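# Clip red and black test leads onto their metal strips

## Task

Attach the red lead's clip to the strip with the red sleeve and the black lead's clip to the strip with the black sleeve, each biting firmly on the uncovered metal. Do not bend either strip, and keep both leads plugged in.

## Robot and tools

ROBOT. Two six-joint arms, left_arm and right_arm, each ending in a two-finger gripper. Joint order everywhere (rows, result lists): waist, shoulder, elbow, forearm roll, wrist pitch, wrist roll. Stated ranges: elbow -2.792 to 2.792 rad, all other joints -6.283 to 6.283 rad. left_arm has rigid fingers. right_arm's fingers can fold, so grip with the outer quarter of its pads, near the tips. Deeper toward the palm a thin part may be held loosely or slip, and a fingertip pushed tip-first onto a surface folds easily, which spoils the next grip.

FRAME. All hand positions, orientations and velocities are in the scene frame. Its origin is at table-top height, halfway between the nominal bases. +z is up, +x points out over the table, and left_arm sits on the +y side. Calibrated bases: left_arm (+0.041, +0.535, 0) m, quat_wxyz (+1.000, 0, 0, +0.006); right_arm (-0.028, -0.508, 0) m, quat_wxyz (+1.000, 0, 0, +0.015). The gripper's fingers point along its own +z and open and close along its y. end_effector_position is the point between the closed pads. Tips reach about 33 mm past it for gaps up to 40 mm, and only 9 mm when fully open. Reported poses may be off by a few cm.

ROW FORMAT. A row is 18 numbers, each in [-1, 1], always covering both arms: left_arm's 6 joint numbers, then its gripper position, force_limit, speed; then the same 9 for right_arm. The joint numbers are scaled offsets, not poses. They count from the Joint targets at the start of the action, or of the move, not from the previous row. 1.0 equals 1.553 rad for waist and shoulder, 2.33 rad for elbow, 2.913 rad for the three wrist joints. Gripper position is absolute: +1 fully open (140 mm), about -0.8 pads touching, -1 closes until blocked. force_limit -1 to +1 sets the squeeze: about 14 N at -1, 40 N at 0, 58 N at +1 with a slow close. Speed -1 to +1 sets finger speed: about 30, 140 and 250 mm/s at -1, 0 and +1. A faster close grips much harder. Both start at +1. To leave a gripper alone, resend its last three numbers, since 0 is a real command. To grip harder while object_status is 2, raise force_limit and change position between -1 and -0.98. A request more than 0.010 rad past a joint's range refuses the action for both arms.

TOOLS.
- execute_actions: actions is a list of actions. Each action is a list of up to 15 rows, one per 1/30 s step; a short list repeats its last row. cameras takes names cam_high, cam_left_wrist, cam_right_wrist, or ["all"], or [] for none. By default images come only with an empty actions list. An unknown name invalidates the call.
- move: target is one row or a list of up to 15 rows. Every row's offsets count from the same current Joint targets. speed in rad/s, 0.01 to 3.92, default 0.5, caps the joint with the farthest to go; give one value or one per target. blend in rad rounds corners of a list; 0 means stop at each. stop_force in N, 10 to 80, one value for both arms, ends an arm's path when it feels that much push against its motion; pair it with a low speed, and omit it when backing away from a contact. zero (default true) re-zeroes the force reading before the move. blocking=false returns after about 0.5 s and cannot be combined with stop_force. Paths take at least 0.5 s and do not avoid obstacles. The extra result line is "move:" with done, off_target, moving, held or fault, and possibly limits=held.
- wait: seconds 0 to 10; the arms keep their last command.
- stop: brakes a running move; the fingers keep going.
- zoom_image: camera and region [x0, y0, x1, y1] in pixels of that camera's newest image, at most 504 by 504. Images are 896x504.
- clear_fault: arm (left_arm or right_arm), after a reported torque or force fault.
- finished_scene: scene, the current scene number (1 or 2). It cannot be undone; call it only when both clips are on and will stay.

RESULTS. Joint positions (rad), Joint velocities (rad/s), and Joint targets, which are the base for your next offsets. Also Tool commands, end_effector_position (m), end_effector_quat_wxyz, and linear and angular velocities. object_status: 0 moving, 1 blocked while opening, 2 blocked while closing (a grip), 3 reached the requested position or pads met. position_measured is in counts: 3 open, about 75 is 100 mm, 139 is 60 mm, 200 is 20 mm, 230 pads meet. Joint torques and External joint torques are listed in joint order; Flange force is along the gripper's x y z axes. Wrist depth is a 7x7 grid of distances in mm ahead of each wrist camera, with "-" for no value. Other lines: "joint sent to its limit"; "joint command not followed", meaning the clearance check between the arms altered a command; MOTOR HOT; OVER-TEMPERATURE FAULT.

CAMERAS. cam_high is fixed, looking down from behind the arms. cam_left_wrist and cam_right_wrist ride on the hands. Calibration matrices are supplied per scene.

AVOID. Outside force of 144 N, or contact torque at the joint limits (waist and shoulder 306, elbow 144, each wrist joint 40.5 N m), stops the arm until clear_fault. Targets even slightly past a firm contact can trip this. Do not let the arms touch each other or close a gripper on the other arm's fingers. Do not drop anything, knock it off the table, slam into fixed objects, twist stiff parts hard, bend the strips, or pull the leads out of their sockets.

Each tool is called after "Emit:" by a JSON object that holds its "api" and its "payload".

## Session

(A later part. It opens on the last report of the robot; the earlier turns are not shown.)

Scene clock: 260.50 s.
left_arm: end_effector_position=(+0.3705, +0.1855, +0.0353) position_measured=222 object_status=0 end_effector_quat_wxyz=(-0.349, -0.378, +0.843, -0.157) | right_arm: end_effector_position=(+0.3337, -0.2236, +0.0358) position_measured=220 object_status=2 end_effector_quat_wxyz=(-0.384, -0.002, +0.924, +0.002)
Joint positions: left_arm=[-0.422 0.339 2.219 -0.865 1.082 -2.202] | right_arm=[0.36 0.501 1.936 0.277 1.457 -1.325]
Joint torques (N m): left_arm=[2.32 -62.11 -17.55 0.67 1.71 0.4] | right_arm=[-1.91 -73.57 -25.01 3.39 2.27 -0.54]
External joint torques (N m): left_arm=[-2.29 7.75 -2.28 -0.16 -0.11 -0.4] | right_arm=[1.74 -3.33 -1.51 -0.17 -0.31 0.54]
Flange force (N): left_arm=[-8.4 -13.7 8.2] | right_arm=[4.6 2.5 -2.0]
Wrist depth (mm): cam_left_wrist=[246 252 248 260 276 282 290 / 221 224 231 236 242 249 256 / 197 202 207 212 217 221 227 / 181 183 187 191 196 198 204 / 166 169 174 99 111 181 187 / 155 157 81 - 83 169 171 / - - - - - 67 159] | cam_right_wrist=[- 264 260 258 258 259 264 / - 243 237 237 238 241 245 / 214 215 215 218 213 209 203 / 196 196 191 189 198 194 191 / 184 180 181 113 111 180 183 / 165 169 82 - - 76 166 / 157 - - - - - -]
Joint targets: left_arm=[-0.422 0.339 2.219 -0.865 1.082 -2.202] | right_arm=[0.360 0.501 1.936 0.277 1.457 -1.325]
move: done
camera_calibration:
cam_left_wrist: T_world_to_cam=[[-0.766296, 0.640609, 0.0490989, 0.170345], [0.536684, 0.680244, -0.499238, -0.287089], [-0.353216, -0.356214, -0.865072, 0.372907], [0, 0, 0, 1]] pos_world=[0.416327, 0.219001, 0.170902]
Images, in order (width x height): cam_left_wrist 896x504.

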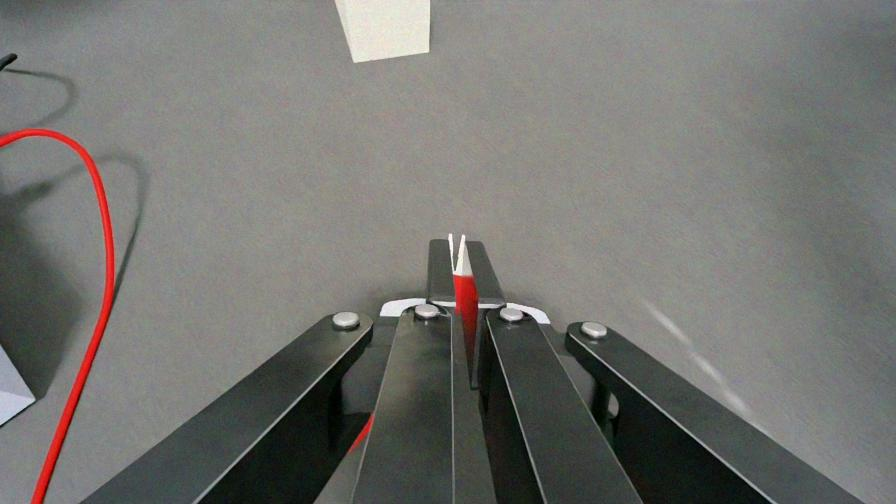

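Emit:
{"api": "move", "payload": {"target": [[-0.0063,-0.06,-0.0013,0,0.0003,0,-1,-0.3,-1,0,-0.2478,-0.0342,-0.0881,-0.1281,-0.1593,-1,-1,-1],[0.05,-0.12,-0.0013,0,0.05,0,-1,-0.3,-1,0.3675,-0.2478,-0.0342,-0.0881,-0.1281,-0.1593,-1,-1,-1]], "speed": 0.35, "blend": 0.1, "cameras": ["all"]}}

Emit:
{"api": "zoom_image", "payload": {"camera": "cam_right_wrist", "region": [350, 110, 600, 290]}}

Emit:
{"api": "zoom_image", "payload": {"camera": "cam_left_wrist", "region": [380, 150, 520, 330]}}

Scene clock: 304.63 s.
left_arm: end_effector_position=(+0.3692, +0.2059, +0.1430) position_measured=222 object_status=2 end_effector_quat_wxyz=(-0.345, -0.356, +0.841, -0.218) | right_arm: end_effector_position=(+0.2909, +0.0199, +0.2188) position_measured=220 object_status=2 end_effector_quat_wxyz=(+0.037, -0.552, +0.833, +0.024)
Joint positions: left_arm=[-0.345 0.153 2.216 -0.865 1.228 -2.202] | right_arm=[0.931 0.116 1.856 0.02 1.084 -1.789]
Joint torques (N m): left_arm=[2.16 -49.31 -24.04 0.64 1.76 0.4] | right_arm=[-1.48 -48.45 -37.52 4.21 0.16 -0.58]
External joint torques (N m): left_arm=[-2.13 6.96 -2.36 -0.1 -0.28 -0.4] | right_arm=[1.39 -2.91 -1.93 -0.15 -0.37 0.58]
Flange force (N): left_arm=[-8.1 -13.5 5.5] | right_arm=[0.1 3.5 -3.6]
Wrist depth (mm): cam_left_wrist=[498 512 478 482 456 447 444 / 441 424 407 394 398 386 375 / 375 375 366 353 347 343 335 / 304 332 328 324 314 309 304 / 233 302 302 98 102 279 277 / 207 210 81 - 83 256 252 / - - - - - 67 236] | cam_right_wrist=[- - - 317 - 325 - / - - - 294 342 331 337 / 319 - - 305 - 355 358 / 302 340 378 186 - 372 - / 317 340 - 113 99 396 396 / - 329 82 - - 76 416 / - - - - - - -]
Joint targets: left_arm=[-0.345 0.153 2.216 -0.865 1.228 -2.202] | right_arm=[0.931 0.116 1.856 0.020 1.084 -1.789]
move: done
camera_calibration:
cam_left_wrist: T_world_to_cam=[[-0.77089, 0.633331, -0.0679707, 0.170878], [0.561173, 0.624797, -0.542875, -0.237757], [-0.301352, -0.456641, -0.837058, 0.470456], [0, 0, 0, 1]] pos_world=[0.406924, 0.255157, 0.276341]
cam_right_wrist: T_world_to_cam=[[-0.914408, 0.404785, -0.00253661, 0.26747], [0.376908, 0.853686, 0.359388, -0.188974], [0.14764, 0.327672, -0.933185, 0.297122], [0, 0, 0, 1]] pos_world=[0.271935, -0.0443013, 0.345863]

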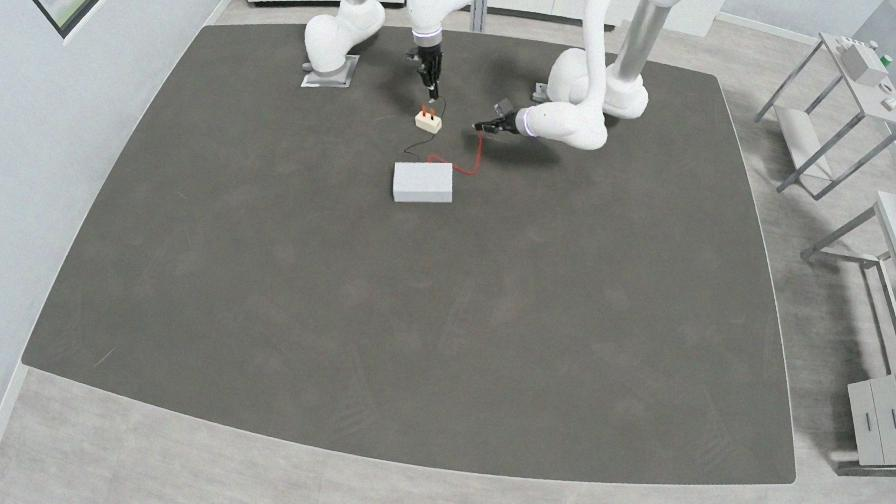

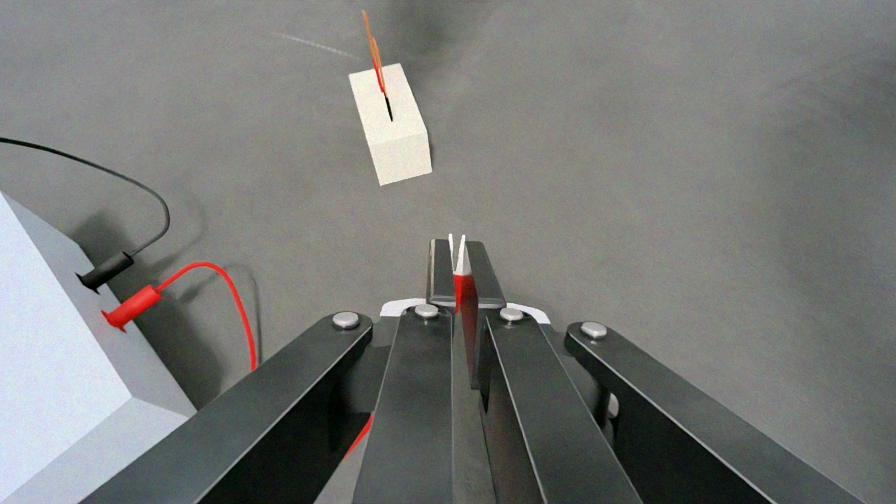

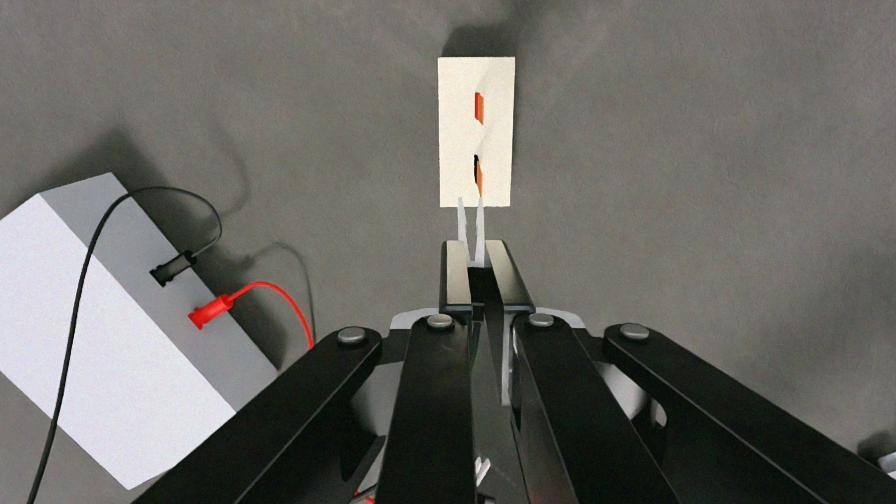

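Scaled by 2.016 from the camera's 896x504 image, which has a finer 1280x720 frame.

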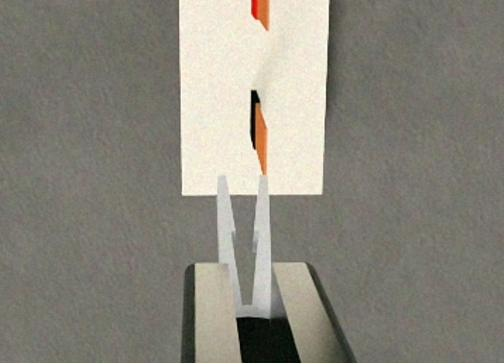

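Scaled by 2.800 from the camera's 896x504 image, which has a finer 1280x720 frame.

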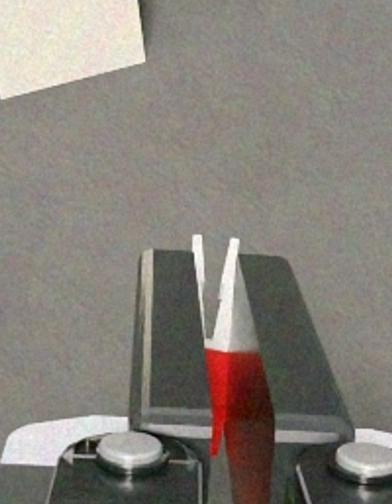

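Emit:
{"api": "move", "payload": {"target": [0,0,0,0,0,0,-1,-0.3,-1,0.0093,0.0153,0.0152,0,-0.0203,0.005,-1,-1,-1], "speed": 0.12, "cameras": ["cam_right_wrist","cam_high"]}}

Emit:
{"api": "zoom_image", "payload": {"camera": "cam_right_wrist", "region": [350, 110, 600, 290]}}

Emit:
{"api": "zoom_image", "payload": {"camera": "cam_high", "region": [400, 80, 460, 140]}}

Scene clock: 342.83 s.
left_arm: end_effector_position=(+0.3692, +0.2059, +0.1430) position_measured=222 object_status=2 end_effector_quat_wxyz=(-0.345, -0.356, +0.841, -0.218) | right_arm: end_effector_position=(+0.2837, +0.0250, +0.1869) position_measured=220 object_status=2 end_effector_quat_wxyz=(+0.036, -0.551, +0.833, +0.024)
Joint positions: left_arm=[-0.345 0.153 2.216 -0.865 1.228 -2.202] | right_arm=[0.945 0.14 1.891 0.02 1.025 -1.774]
Joint torques (N m): left_arm=[2.75 -49.54 -24.06 0.63 1.62 0.38] | right_arm=[-2.1 -51.47 -35.72 4.12 0.4 -0.56]
External joint torques (N m): left_arm=[-2.71 7.24 -2.35 -0.09 -0.14 -0.39] | right_arm=[2.15 -1.43 -2.62 -0.17 -0.6 0.56]
Flange force (N): left_arm=[-7.8 -14.2 6.3] | right_arm=[-3.5 4.3 -2.6]
Wrist depth (mm): cam_left_wrist=[491 492 481 469 450 446 431 / 437 427 413 402 397 385 377 / 367 374 367 355 350 338 335 / 304 333 324 326 314 307 304 / 234 300 303 99 277 280 276 / 208 211 81 - 83 257 253 / - - - - - 67 237] | cam_right_wrist=[- 295 292 288 291 - 287 / - - - 261 - 295 - / - 314 318 - 309 - - / 300 336 - 192 - - 337 / 285 351 355 113 349 352 361 / 296 308 82 - - 76 377 / - - - - - - -]
Joint targets: left_arm=[-0.345 0.153 2.216 -0.865 1.228 -2.202] | right_arm=[0.945 0.140 1.891 0.020 1.025 -1.774]
move: done
camera_calibration:
cam_right_wrist: T_world_to_cam=[[-0.914032, 0.405639, -0.00169956, 0.258501], [0.378013, 0.853287, 0.359175, -0.17943], [0.147146, 0.327655, -0.933269, 0.266888], [0, 0, 0, 1]] pos_world=[0.264833, -0.0391999, 0.313964]
Images, in order (width x height): cam_high 896x504, cam_right_wrist 896x504.

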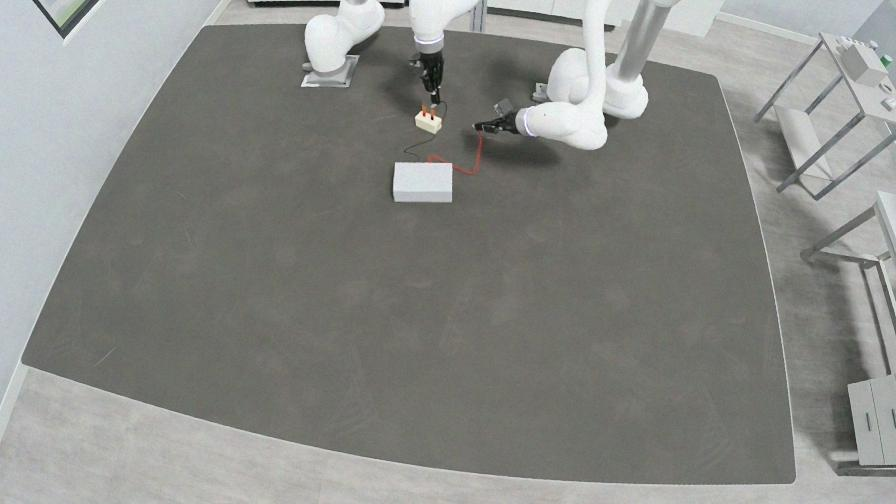

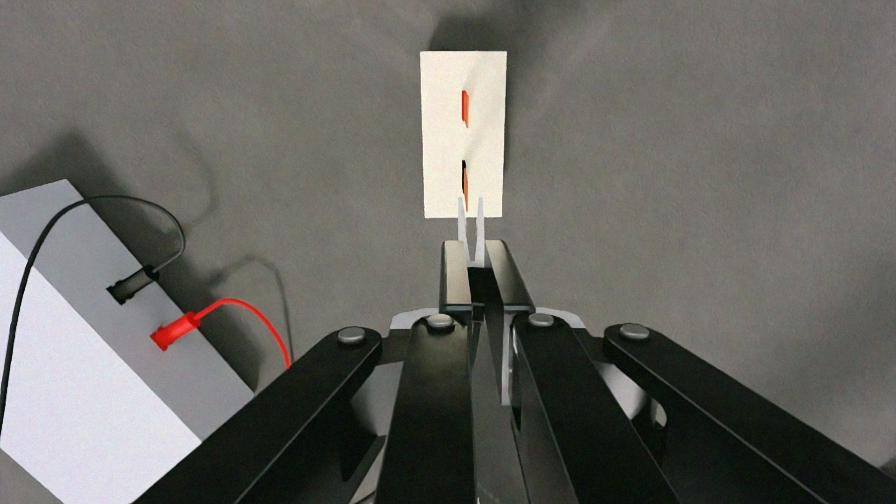

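Scaled by 2.016 from the camera's 896x504 image, which has a finer 1280x720 frame.

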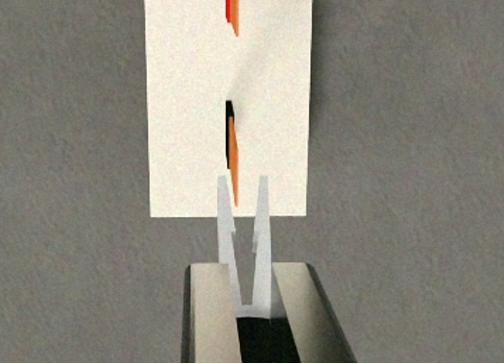

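Scaled by 8.400 from the camera's 896x504 image, which has a finer 1280x720 frame.

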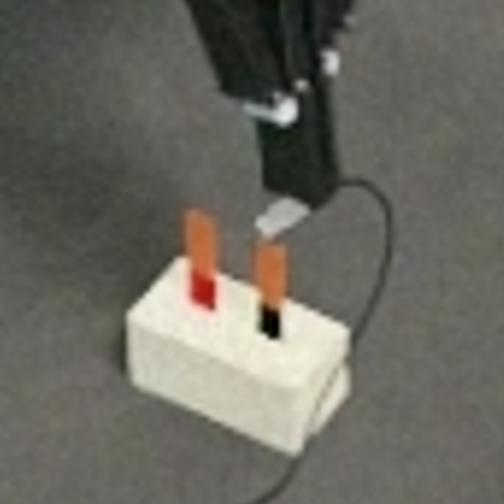

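Emit:
{"api": "move", "payload": {"target": [0,0,0,0,0,0,-1,-0.3,-1,0,0.0223,0.019,0,-0.0271,0,-1,-1,-1], "speed": 0.04, "stop_force": 10, "cameras": ["cam_right_wrist","cam_high"]}}

Emit:
{"api": "zoom_image", "payload": {"camera": "cam_right_wrist", "region": [350, 110, 600, 290]}}

Emit:
{"api": "zoom_image", "payload": {"camera": "cam_high", "region": [400, 80, 460, 140]}}

Scene clock: 362.43 s.
left_arm: end_effector_position=(+0.3692, +0.2059, +0.1430) position_measured=222 object_status=2 end_effector_quat_wxyz=(-0.345, -0.356, +0.841, -0.218) | right_arm: end_effector_position=(+0.2840, +0.0249, +0.1448) position_measured=220 object_status=2 end_effector_quat_wxyz=(+0.037, -0.551, +0.833, +0.024)
Joint positions: left_arm=[-0.345 0.153 2.216 -0.865 1.228 -2.202] | right_arm=[0.945 0.175 1.936 0.02 0.946 -1.774]
Joint torques (N m): left_arm=[2.49 -49.74 -24.11 0.63 1.64 0.38] | right_arm=[-1.64 -52.06 -34.8 3.95 0.16 -0.51]
External joint torques (N m): left_arm=[-2.44 7.38 -2.36 -0.08 -0.16 -0.39] | right_arm=[1.52 -2.56 -1.82 -0.18 -0.35 0.51]
Flange force (N): left_arm=[-8.4 -14.2 6.0] | right_arm=[-0.4 3.6 -3.4]
Wrist depth (mm): cam_left_wrist=[511 493 473 500 451 436 443 / 427 423 406 392 388 386 378 / 381 371 368 355 349 341 331 / 304 334 - 325 313 308 302 / 233 293 302 98 283 280 275 / 207 210 81 - 83 256 254 / - - - - - 67 236] | cam_right_wrist=[- 257 240 215 249 251 253 / - 261 - 217 261 263 262 / - - - 234 268 272 279 / - - 292 185 308 299 - / 269 - 300 113 122 307 321 / 253 - 82 - - 76 327 / - - - - - - -]
Joint targets: left_arm=[-0.345 0.153 2.216 -0.865 1.228 -2.202] | right_arm=[0.945 0.175 1.936 0.020 0.946 -1.774]
move: done
camera_calibration:
cam_right_wrist: T_world_to_cam=[[-0.913443, 0.406958, -0.00249285, 0.258634], [0.379005, 0.8529, 0.35905, -0.164556], [0.148245, 0.327027, -0.933315, 0.227184], [0, 0, 0, 1]] pos_world=[0.264936, -0.0391994, 0.271763]
Images, in order (width x height): cam_high 896x504, cam_right_wrist 896x504.

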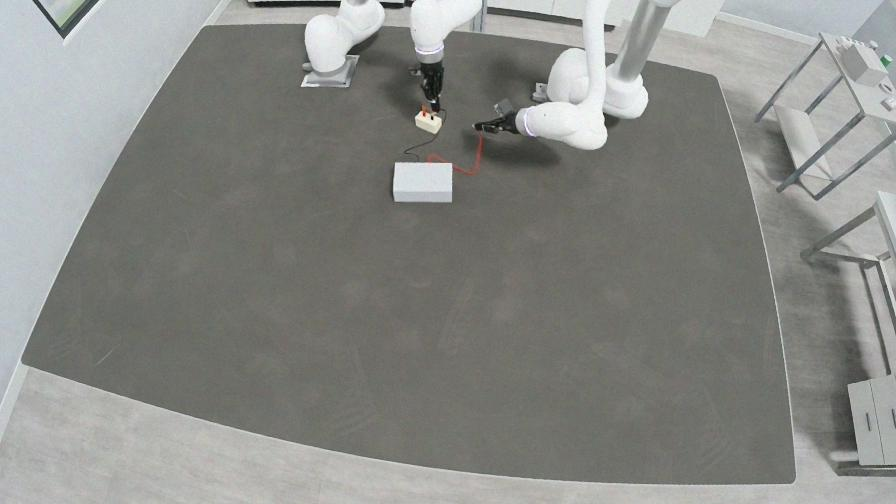

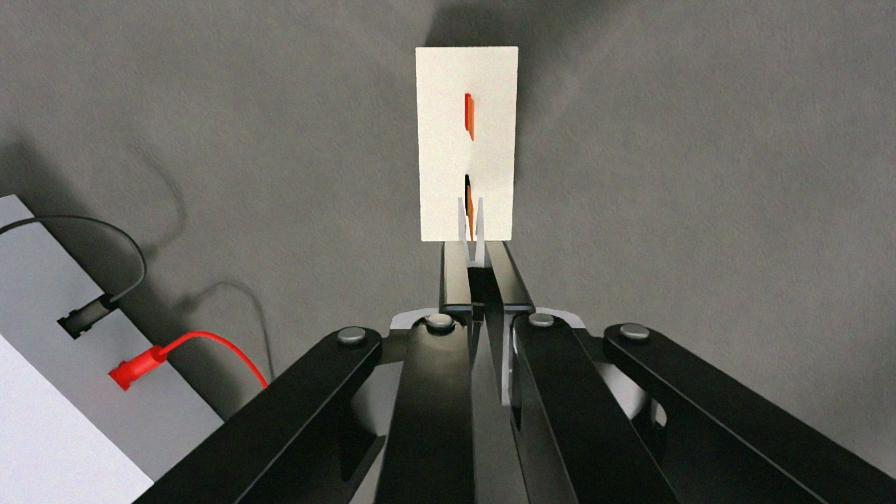

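Scaled by 2.016 from the camera's 896x504 image, which has a finer 1280x720 frame.

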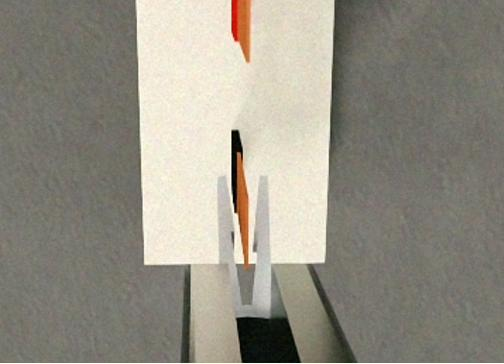

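Scaled by 8.400 from the camera's 896x504 image, which has a finer 1280x720 frame.

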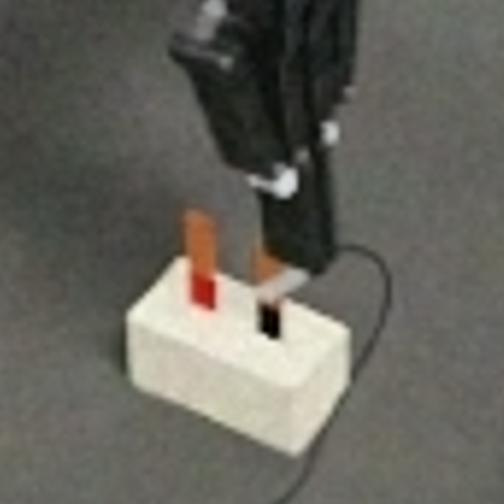

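Emit:
{"api": "move", "payload": {"target": [[0,0,0,0,0,0,-1,-0.3,-1,0,-0.0016,-0.0014,0,0.0019,0,-1,-1,-1],[0,0,0,0,0,0,-1,-0.3,-1,0,-0.0016,-0.0014,0,0.0019,0,-0.55,-1,-1],[0,0,0,0,0,0,-1,-0.3,-1,0,-0.0223,-0.019,0,0.0271,0,-0.55,-1,-1],[0,0,0,0,0,0,-1,-0.3,-1,0,-0.12,-0.05,0,0.1,0,-0.55,-1,-1]], "speed": [0.1,0.1,0.1,0.3], "cameras": ["cam_right_wrist","cam_high"]}}

Emit:
{"api": "zoom_image", "payload": {"camera": "cam_high", "region": [400, 80, 460, 140]}}

Scene clock: 375.57 s.
left_arm: end_effector_position=(+0.3692, +0.2059, +0.1430) position_measured=222 object_status=2 end_effector_quat_wxyz=(-0.345, -0.356, +0.841, -0.218) | right_arm: end_effector_position=(+0.2567, -0.0138, +0.3106) position_measured=199 object_status=3 end_effector_quat_wxyz=(+0.041, -0.553, +0.832, +0.027)
Joint positions: left_arm=[-0.345 0.153 2.216 -0.865 1.228 -2.202] | right_arm=[0.945 -0.012 1.819 0.02 1.237 -1.774]
Joint torques (N m): left_arm=[2.53 -49.27 -23.96 0.67 1.63 0.37] | right_arm=[-2 -37.28 -38.63 4.42 -0.1 -0.55]
External joint torques (N m): left_arm=[-2.48 6.85 -2.51 -0.13 -0.16 -0.37] | right_arm=[2.15 -2.55 -2.82 -0.14 -0.13 0.55]
Flange force (N): left_arm=[-7.5 -13.8 5.7] | right_arm=[-1.8 4.9 -4.7]
Wrist depth (mm): cam_left_wrist=[511 498 486 468 457 440 430 / 431 422 419 400 394 392 380 / 382 374 357 357 353 334 333 / 294 334 327 156 312 308 303 / 234 301 304 99 278 280 276 / 207 210 81 - 83 256 254 / - - - - - 67 236] | cam_right_wrist=[- - - 416 - 407 406 / - - - 413 434 416 426 / - - 443 418 441 - 442 / 398 417 - 409 474 - 472 / 406 425 106 104 110 505 503 / 529 - 87 - - 83 536 / - - - - - - -]
Joint targets: left_arm=[-0.345 0.153 2.216 -0.865 1.228 -2.202] | right_arm=[0.945 -0.012 1.819 0.020 1.237 -1.774]
move: done
camera_calibration:
cam_right_wrist: T_world_to_cam=[[-0.915646, 0.401977, -0.00240261, 0.250373], [0.372624, 0.850995, 0.37008, -0.182603], [0.150808, 0.337967, -0.928997, 0.396864], [0, 0, 0, 1]] pos_world=[0.237445, -0.0793771, 0.436864]
Images, in order (width x height): cam_high 896x504, cam_right_wrist 896x504.

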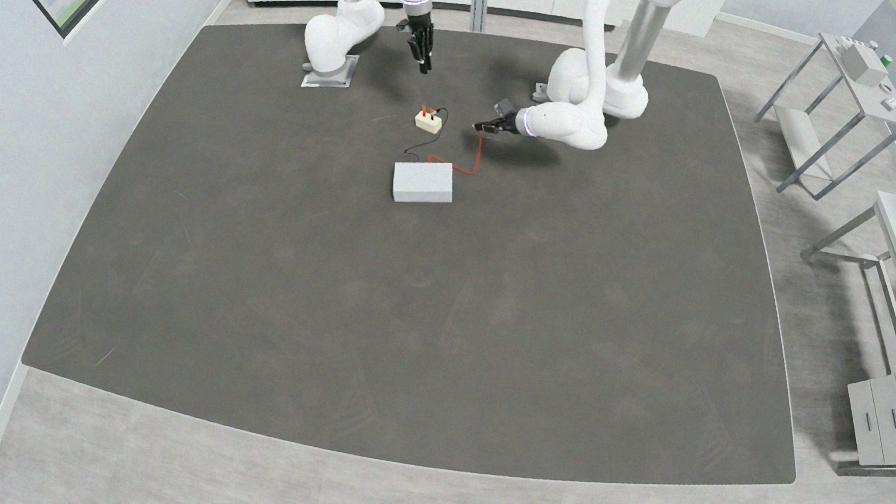

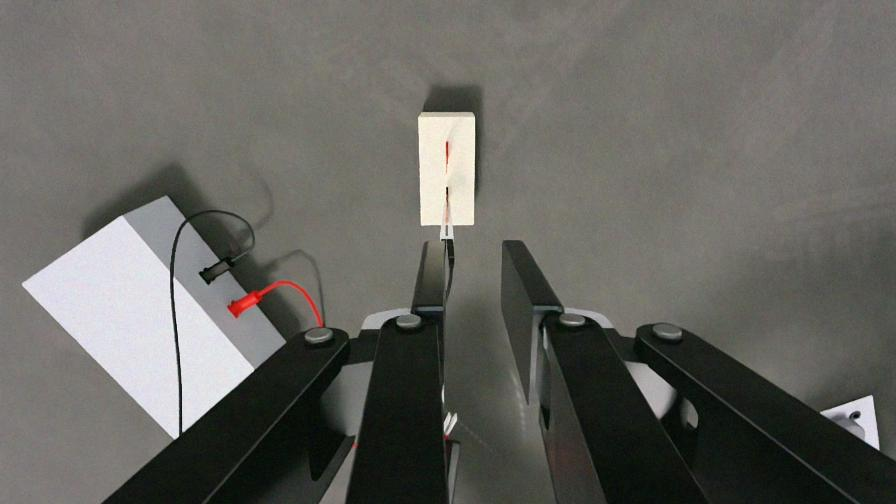

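Scaled by 8.400 from the camera's 896x504 image, which has a finer 1280x720 frame.

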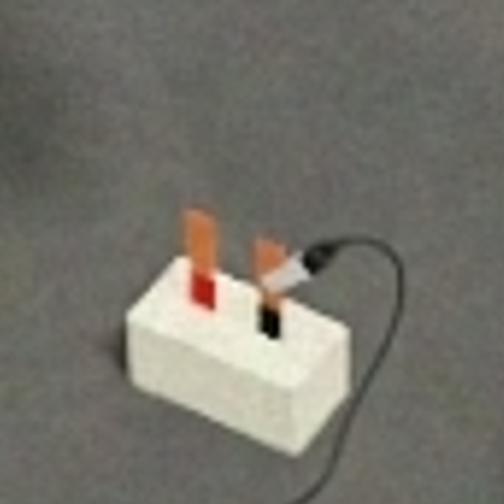

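Emit:
{"api": "move", "payload": {"target": [[0,-0.097,-0.043,0,0.034,0,-1,-0.3,-1,-0.7,0,0,0,0,0,-0.55,-1,-1],[-0.4348,0.0216,-0.2549,0.2713,0.0192,0.5561,-1,-0.3,-1,-0.7,0,0,0,0,0,-0.55,-1,-1],[-0.5715,-0.0355,-0.162,0.2745,-0.0295,0.4832,-1,-0.3,-1,-0.7,0,0,0,0,0,-0.55,-1,-1]], "speed": [0.6,0.6,0.2], "blend": 0.04, "cameras": ["cam_left_wrist","cam_high"]}}

Emit:
{"api": "zoom_image", "payload": {"camera": "cam_left_wrist", "region": [340, 70, 590, 250]}}

Emit:
{"api": "zoom_image", "payload": {"camera": "cam_high", "region": [400, 80, 460, 140]}}

Scene clock: 420.77 s.
left_arm: end_effector_position=(+0.2626, -0.0275, +0.2384) position_measured=222 object_status=2 end_effector_quat_wxyz=(+0.024, +0.833, +0.552, -0.036) | right_arm: end_effector_position=(+0.5416, -0.5301, +0.3107) position_measured=199 object_status=3 end_effector_quat_wxyz=(+0.050, -0.043, +0.998, +0.002)
Joint positions: left_arm=[-1.232 0.098 1.838 -0.066 1.142 -0.795] | right_arm=[-0.142 -0.012 1.819 0.02 1.237 -1.774]
Joint torques (N m): left_arm=[2.78 -57.51 -36.36 3.85 0.06 0.62] | right_arm=[-1.81 -37.49 -39.54 4.46 0.15 -0.51]
External joint torques (N m): left_arm=[-2.71 7.95 -3.07 0.07 -0.2 -0.62] | right_arm=[2 -2.94 -2.06 -0.16 -0.38 0.51]
Flange force (N): left_arm=[-16.0 8.7 2.6] | right_arm=[0.2 4.9 -3.5]
Wrist depth (mm): cam_left_wrist=[323 324 323 327 328 326 271 / 341 341 347 337 346 349 295 / 361 362 364 357 363 366 371 / 383 383 386 376 392 392 393 / 406 406 398 99 104 419 420 / 434 - 81 - 83 439 447 / - - - - - 67 475] | cam_right_wrist=[399 415 413 404 413 402 - / - 423 - - - 427 423 / - 449 - 451 - - 445 / - 479 487 469 - - 478 / 508 506 496 110 105 - 488 / 536 82 87 542 - 83 539 / - - - - - - -]
Joint targets: left_arm=[-1.233 0.098 1.839 -0.066 1.142 -0.795] | right_arm=[-0.142 -0.012 1.819 0.020 1.237 -1.774]
move: done
camera_calibration:
cam_left_wrist: T_world_to_cam=[[0.942598, -0.333807, 0.00907651, -0.251897], [-0.316627, -0.884789, 0.3419, -0.0022541], [-0.106098, -0.325148, -0.939692, 0.388428], [0, 0, 0, 1]] pos_world=[0.277935, 0.0402173, 0.36806]
Images, in order (width x height): cam_high 896x504, cam_left_wrist 896x504.

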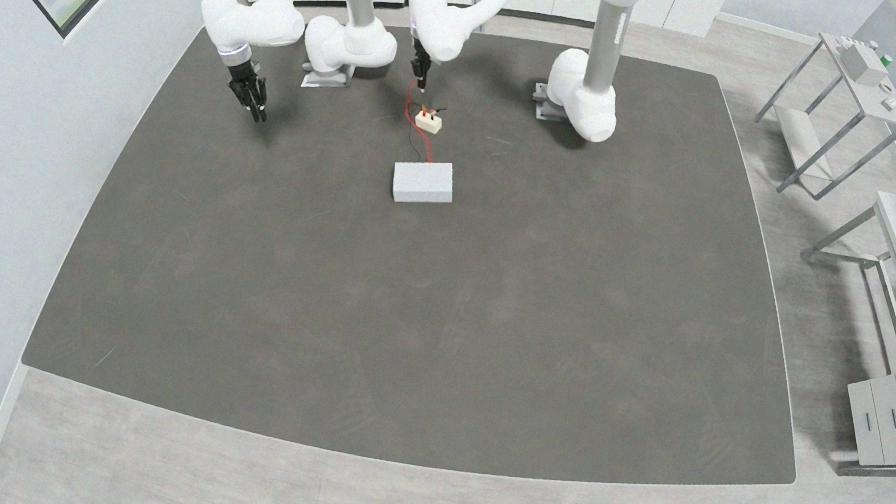

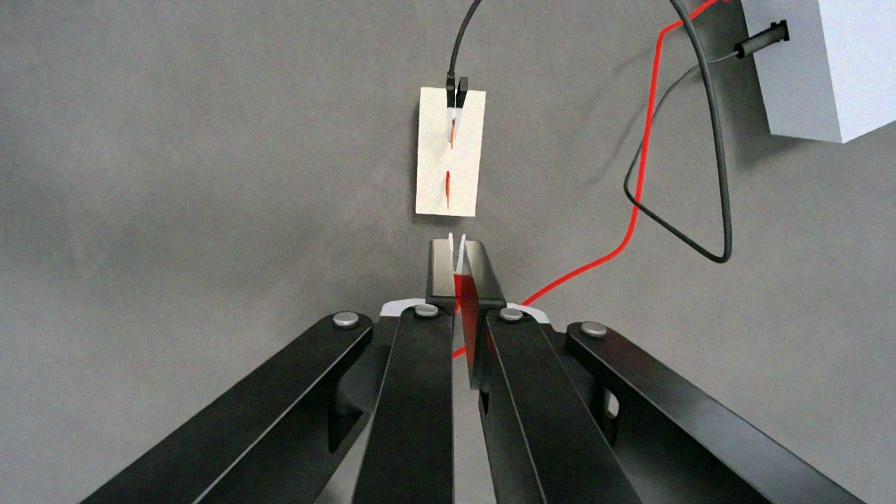

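Scaled by 2.016 from the camera's 896x504 image, which has a finer 1280x720 frame.

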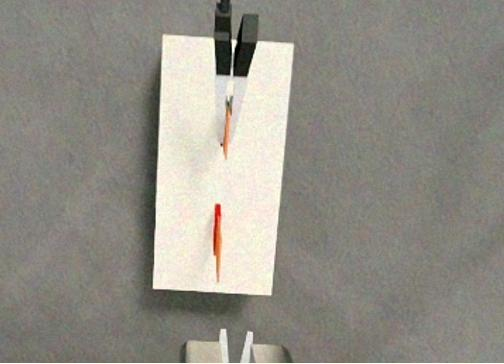

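Scaled by 8.400 from the camera's 896x504 image, which has a finer 1280x720 frame.

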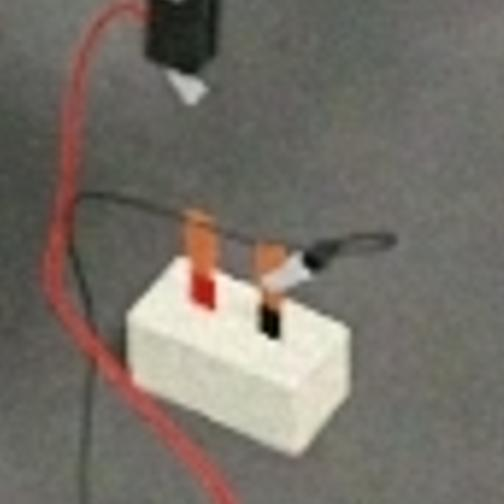

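Emit:
{"api": "zoom_image", "payload": {"camera": "cam_left_wrist", "region": [500, 0, 860, 320]}}

Emit:
{"api": "zoom_image", "payload": {"camera": "cam_high", "region": [380, 60, 470, 180]}}

Scaled by 1.400 from the camera's 896x504 image, which has a finer 1280x720 frame.

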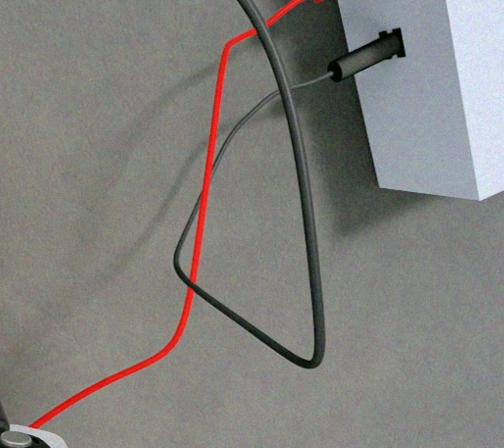

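Scaled by 4.200 from the camera's 896x504 image, which has a finer 1280x720 frame.

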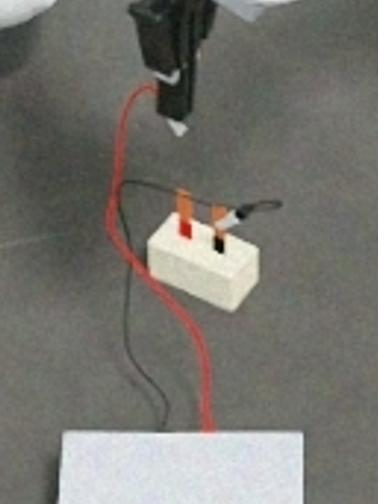

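Emit:
{"api": "move", "payload": {"target": [-0.0044,0.024,0.0305,0,-0.0372,0.0185,-1,-0.3,-1,0,0,0,0,0,0,-0.55,-1,-1], "speed": 0.12, "cameras": ["cam_left_wrist","cam_high"]}}

Emit:
{"api": "zoom_image", "payload": {"camera": "cam_left_wrist", "region": [340, 90, 590, 270]}}

Emit:
{"api": "zoom_image", "payload": {"camera": "cam_high", "region": [400, 80, 460, 140]}}

Scene clock: 480.53 s.
left_arm: end_effector_position=(+0.2591, -0.0270, +0.1804) position_measured=222 object_status=2 end_effector_quat_wxyz=(+0.025, +0.847, +0.529, -0.034) | right_arm: end_effector_position=(+0.5416, -0.5301, +0.3107) position_measured=199 object_status=3 end_effector_quat_wxyz=(+0.050, -0.043, +0.998, +0.002)
Joint positions: left_arm=[-1.239 0.135 1.91 -0.066 1.033 -0.741] | right_arm=[-0.142 -0.012 1.819 0.02 1.237 -1.774]
Joint torques (N m): left_arm=[2.23 -59.86 -35.41 3.62 -0.01 0.48] | right_arm=[-1.82 -37.63 -39.51 4.45 0.18 -0.52]
External joint torques (N m): left_arm=[-2.21 8.24 -2.22 0.13 -0.14 -0.48] | right_arm=[1.75 -3.09 -2.17 -0.16 -0.4 0.52]
Flange force (N): left_arm=[-13.7 9.2 5.4] | right_arm=[0.3 4.4 -3.7]
Wrist depth (mm): cam_left_wrist=[272 272 275 273 276 276 262 / 286 288 289 253 292 295 289 / 302 303 305 269 310 312 314 / 321 322 325 276 329 327 332 / 342 343 337 99 102 353 356 / 363 69 81 - 83 - 378 / - - - - - 67 404] | cam_right_wrist=[419 396 - - - 395 401 / 425 - 427 - 434 - 429 / 463 - - 451 437 - 447 / - - 478 469 - - 472 / - - - 173 106 499 - / 527 - 87 - - 83 509 / - - - - - - -]
Joint targets: left_arm=[-1.239 0.135 1.910 -0.066 1.033 -0.741] | right_arm=[-0.142 -0.012 1.819 0.020 1.237 -1.774]
move: done
camera_calibration:
cam_left_wrist: T_world_to_cam=[[0.923145, -0.384128, 0.015778, -0.245387], [-0.36623, -0.866164, 0.340054, 0.0305616], [-0.116958, -0.319697, -0.940274, 0.336786], [0, 0, 0, 1]] pos_world=[0.27711, 0.039881, 0.31015]
Images, in order (width x height): cam_high 896x504, cam_left_wrist 896x504.

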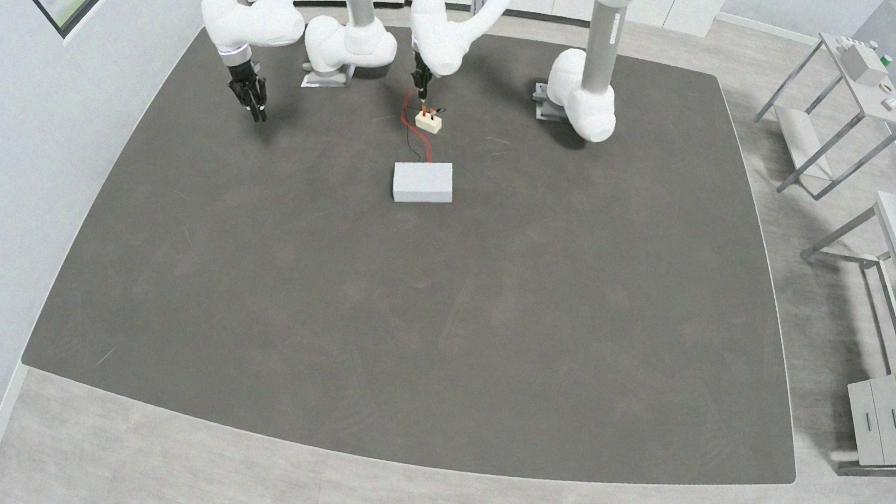

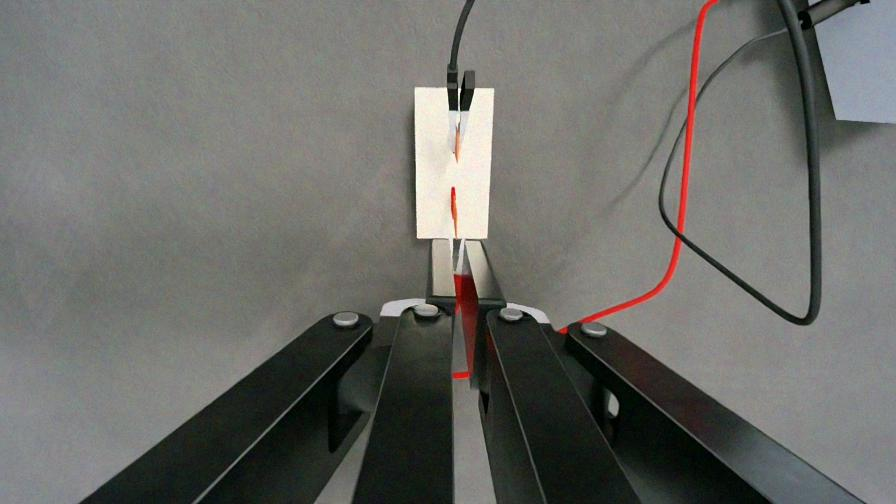

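Scaled by 2.016 from the camera's 896x504 image, which has a finer 1280x720 frame.

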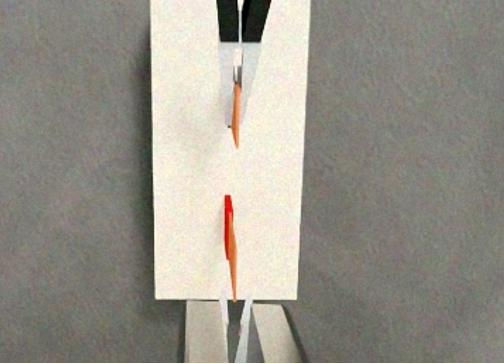

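Scaled by 8.400 from the camera's 896x504 image, which has a finer 1280x720 frame.

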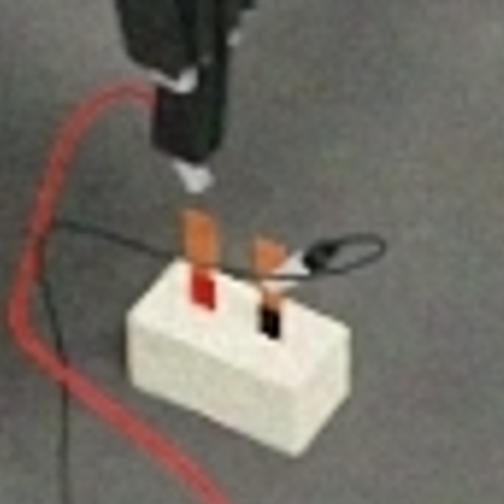

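Emit:
{"api": "move", "payload": {"target": [[0.0024,-0.0019,0.0015,0,-0.0002,0.0013,-1,-0.3,-1,0,0,0,0,0,0,-0.55,-1,-1],[0.0024,0.0205,0.0198,0,-0.0268,0.0013,-1,-0.3,-1,0,0,0,0,0,0,-0.55,-1,-1]], "speed": 0.04, "stop_force": 10, "cameras": ["cam_left_wrist","cam_high"]}}

Emit:
{"api": "zoom_image", "payload": {"camera": "cam_left_wrist", "region": [340, 110, 590, 290]}}

Emit:
{"api": "zoom_image", "payload": {"camera": "cam_high", "region": [400, 80, 460, 140]}}

Scene clock: 514.57 s.
left_arm: end_effector_position=(+0.2614, -0.0241, +0.1394) position_measured=222 object_status=2 end_effector_quat_wxyz=(+0.026, +0.846, +0.531, -0.033) | right_arm: end_effector_position=(+0.5416, -0.5301, +0.3107) position_measured=199 object_status=3 end_effector_quat_wxyz=(+0.050, -0.043, +0.998, +0.002)
Joint positions: left_arm=[-1.236 0.167 1.956 -0.066 0.955 -0.737] | right_arm=[-0.142 -0.012 1.819 0.02 1.237 -1.774]
Joint torques (N m): left_arm=[2.07 -60.63 -33.28 3.53 0.1 0.36] | right_arm=[-1.73 -37.73 -39.55 4.44 0.16 -0.56]
External joint torques (N m): left_arm=[-2.04 7.22 -2.66 0.05 -0.25 -0.35] | right_arm=[1.83 -2.71 -2.14 -0.14 -0.39 0.56]
Flange force (N): left_arm=[-12.7 8.7 5.5] | right_arm=[-0.3 4.6 -3.5]
Wrist depth (mm): cam_left_wrist=[235 237 237 239 240 242 241 / 248 249 251 247 253 256 257 / 262 263 264 225 269 270 273 / 277 279 281 233 286 288 290 / 296 302 292 98 296 304 308 / 314 - 81 - 83 323 331 / - - - - - 67 350] | cam_right_wrist=[407 397 402 410 402 - - / - - 435 - - - 425 / - 450 457 - 452 - - / - - - 480 465 - - / 501 - - 104 106 - 496 / - - 87 - - 83 542 / - - - - - - -]
Joint targets: left_arm=[-1.236 0.167 1.956 -0.066 0.955 -0.737] | right_arm=[-0.142 -0.012 1.819 0.020 1.237 -1.774]
move: done
camera_calibration:
cam_left_wrist: T_world_to_cam=[[0.924741, -0.380177, 0.0179019, -0.246499], [-0.363402, -0.868003, 0.338394, 0.0473152], [-0.113111, -0.319432, -0.940834, 0.298403], [0, 0, 0, 1]] pos_world=[0.278895, 0.0426761, 0.26915]
Images, in order (width x height): cam_high 896x504, cam_left_wrist 896x504.

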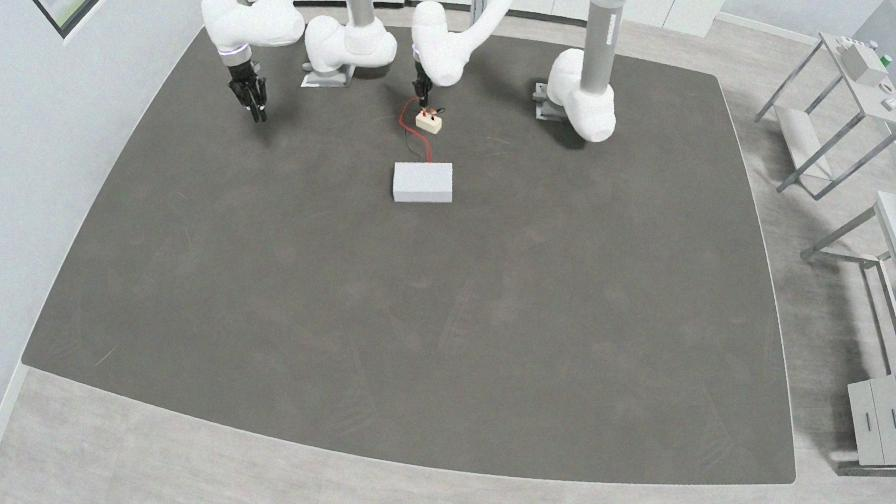

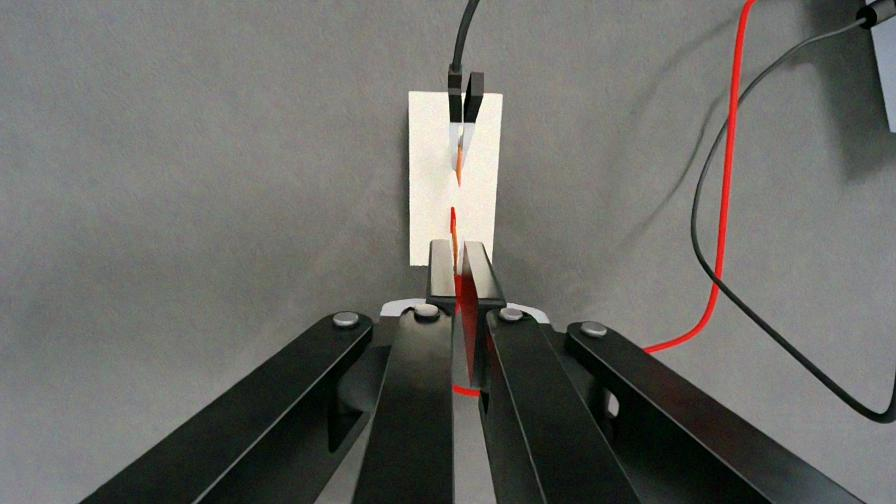

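Scaled by 2.016 from the camera's 896x504 image, which has a finer 1280x720 frame.

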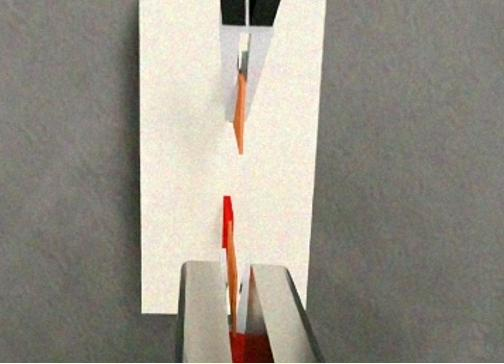

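Scaled by 8.400 from the camera's 896x504 image, which has a finer 1280x720 frame.

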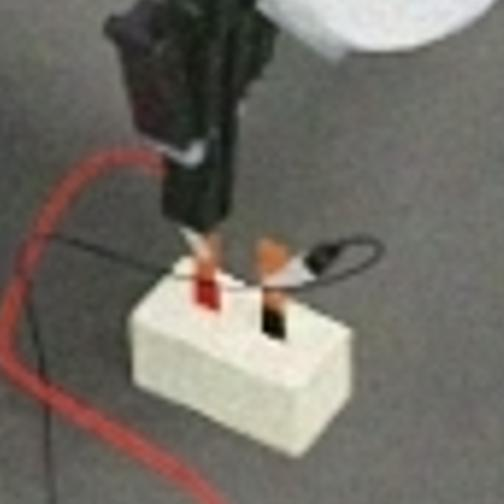

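Emit:
{"api": "move", "payload": {"target": [[0.0016,0.0014,0.0032,0,-0.0033,0.0009,-1,-0.3,-1,0,0,0,0,0,0,-0.55,-1,-1],[0.0016,0.0014,0.0032,0,-0.0033,0.0009,-0.4,-0.3,-1,0,0,0,0,0,0,-0.55,-1,-1],[0.0016,-0.021,-0.0151,0,0.0233,0.0009,-0.4,-0.3,-1,0,0,0,0,0,0,-0.55,-1,-1],[0.0016,-0.14,-0.06,0,0.1,0.0009,-0.4,-0.3,-1,0,0,0,0,0,0,-0.55,-1,-1]], "speed": [0.04,0.1,0.1,0.3], "cameras": ["cam_left_wrist","cam_high"]}}

Emit:
{"api": "zoom_image", "payload": {"camera": "cam_left_wrist", "region": [340, 60, 590, 240]}}

Emit:
{"api": "zoom_image", "payload": {"camera": "cam_high", "region": [400, 80, 460, 140]}}

Scene clock: 532.13 s.
left_arm: end_effector_position=(+0.2464, +0.0131, +0.3343) position_measured=179 object_status=3 end_effector_quat_wxyz=(+0.057, +0.850, +0.522, -0.043) | right_arm: end_effector_position=(+0.5416, -0.5301, +0.3107) position_measured=199 object_status=3 end_effector_quat_wxyz=(+0.050, -0.043, +0.998, +0.002)
Joint positions: left_arm=[-1.233 -0.05 1.816 -0.066 1.246 -0.735] | right_arm=[-0.142 -0.012 1.819 0.02 1.237 -1.774]
Joint torques (N m): left_arm=[2.45 -44.16 -39.81 4.06 -0.26 0.36] | right_arm=[-1.76 -37.44 -39.52 4.43 0.11 -0.52]
External joint torques (N m): left_arm=[-2.47 8 -1.68 0.03 -0.08 -0.36] | right_arm=[1.91 -3.07 -2.02 -0.14 -0.33 0.52]
Flange force (N): left_arm=[-13.8 8.3 2.4] | right_arm=[0.5 4.7 -3.6]
Wrist depth (mm): cam_left_wrist=[388 398 402 411 411 378 366 / 412 421 425 431 440 440 458 / 440 446 455 459 469 480 483 / 459 490 482 488 502 512 540 / 502 509 94 516 110 556 570 / 528 - - 577 75 95 584 / - - - 618 - - 652] | cam_right_wrist=[400 - 402 - 404 - - / 425 433 - 427 427 423 445 / 456 - - 446 441 454 - / - 522 - 459 - 449 482 / - 513 491 112 105 505 - / - - 87 - - 83 538 / - - - - - - -]
Joint targets: left_arm=[-1.233 -0.050 1.816 -0.066 1.247 -0.735] | right_arm=[-0.142 -0.012 1.819 0.020 1.237 -1.774]
move: done
camera_calibration:
cam_left_wrist: T_world_to_cam=[[0.917219, -0.394093, 0.0583127, -0.233359], [-0.384598, -0.837768, 0.387594, -0.00345401], [-0.103895, -0.377935, -0.919984, 0.483565], [0, 0, 0, 1]] pos_world=[0.262953, 0.0878975, 0.459818]
Images, in order (width x height): cam_high 896x504, cam_left_wrist 896x504.

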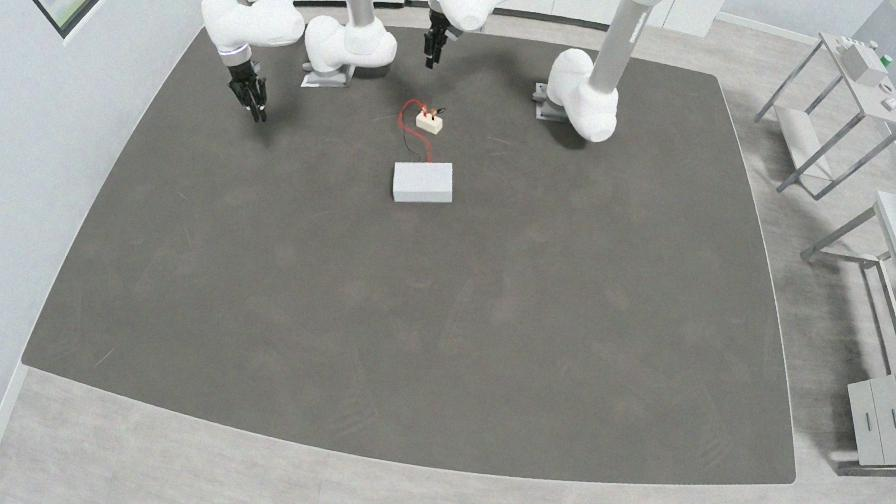

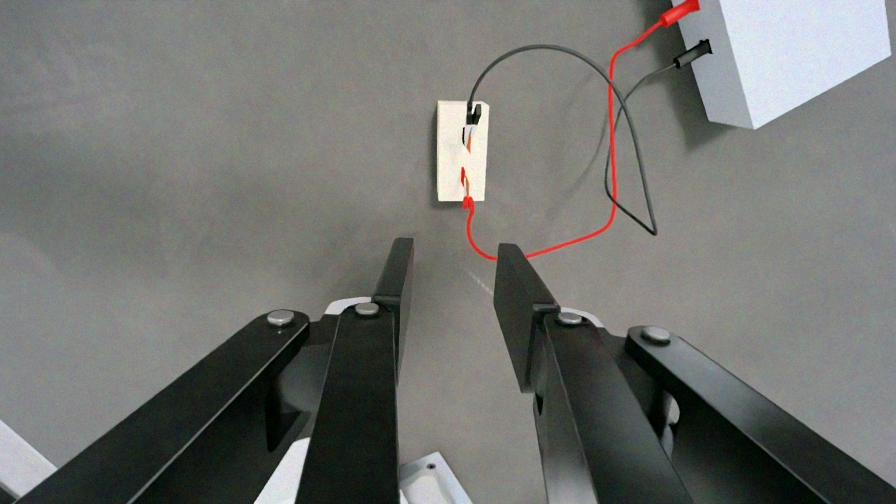

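Scaled by 2.016 from the camera's 896x504 image, which has a finer 1280x720 frame.

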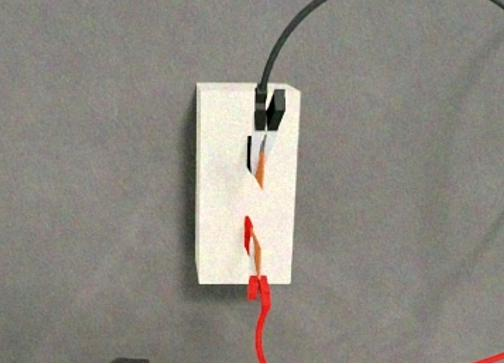

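Scaled by 8.400 from the camera's 896x504 image, which has a finer 1280x720 frame.

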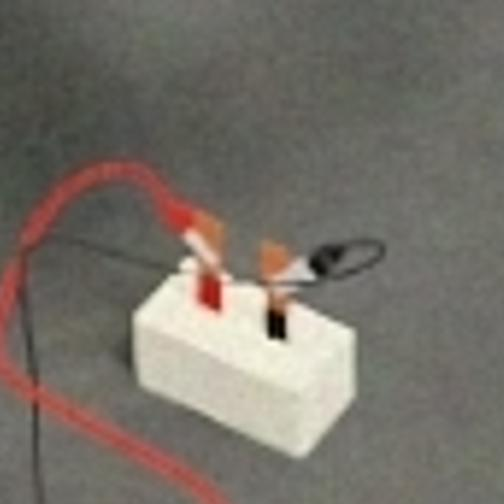

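Emit:
{"api": "finished_scene", "payload": {"scene": 2}}

The scene is finished: the task was done.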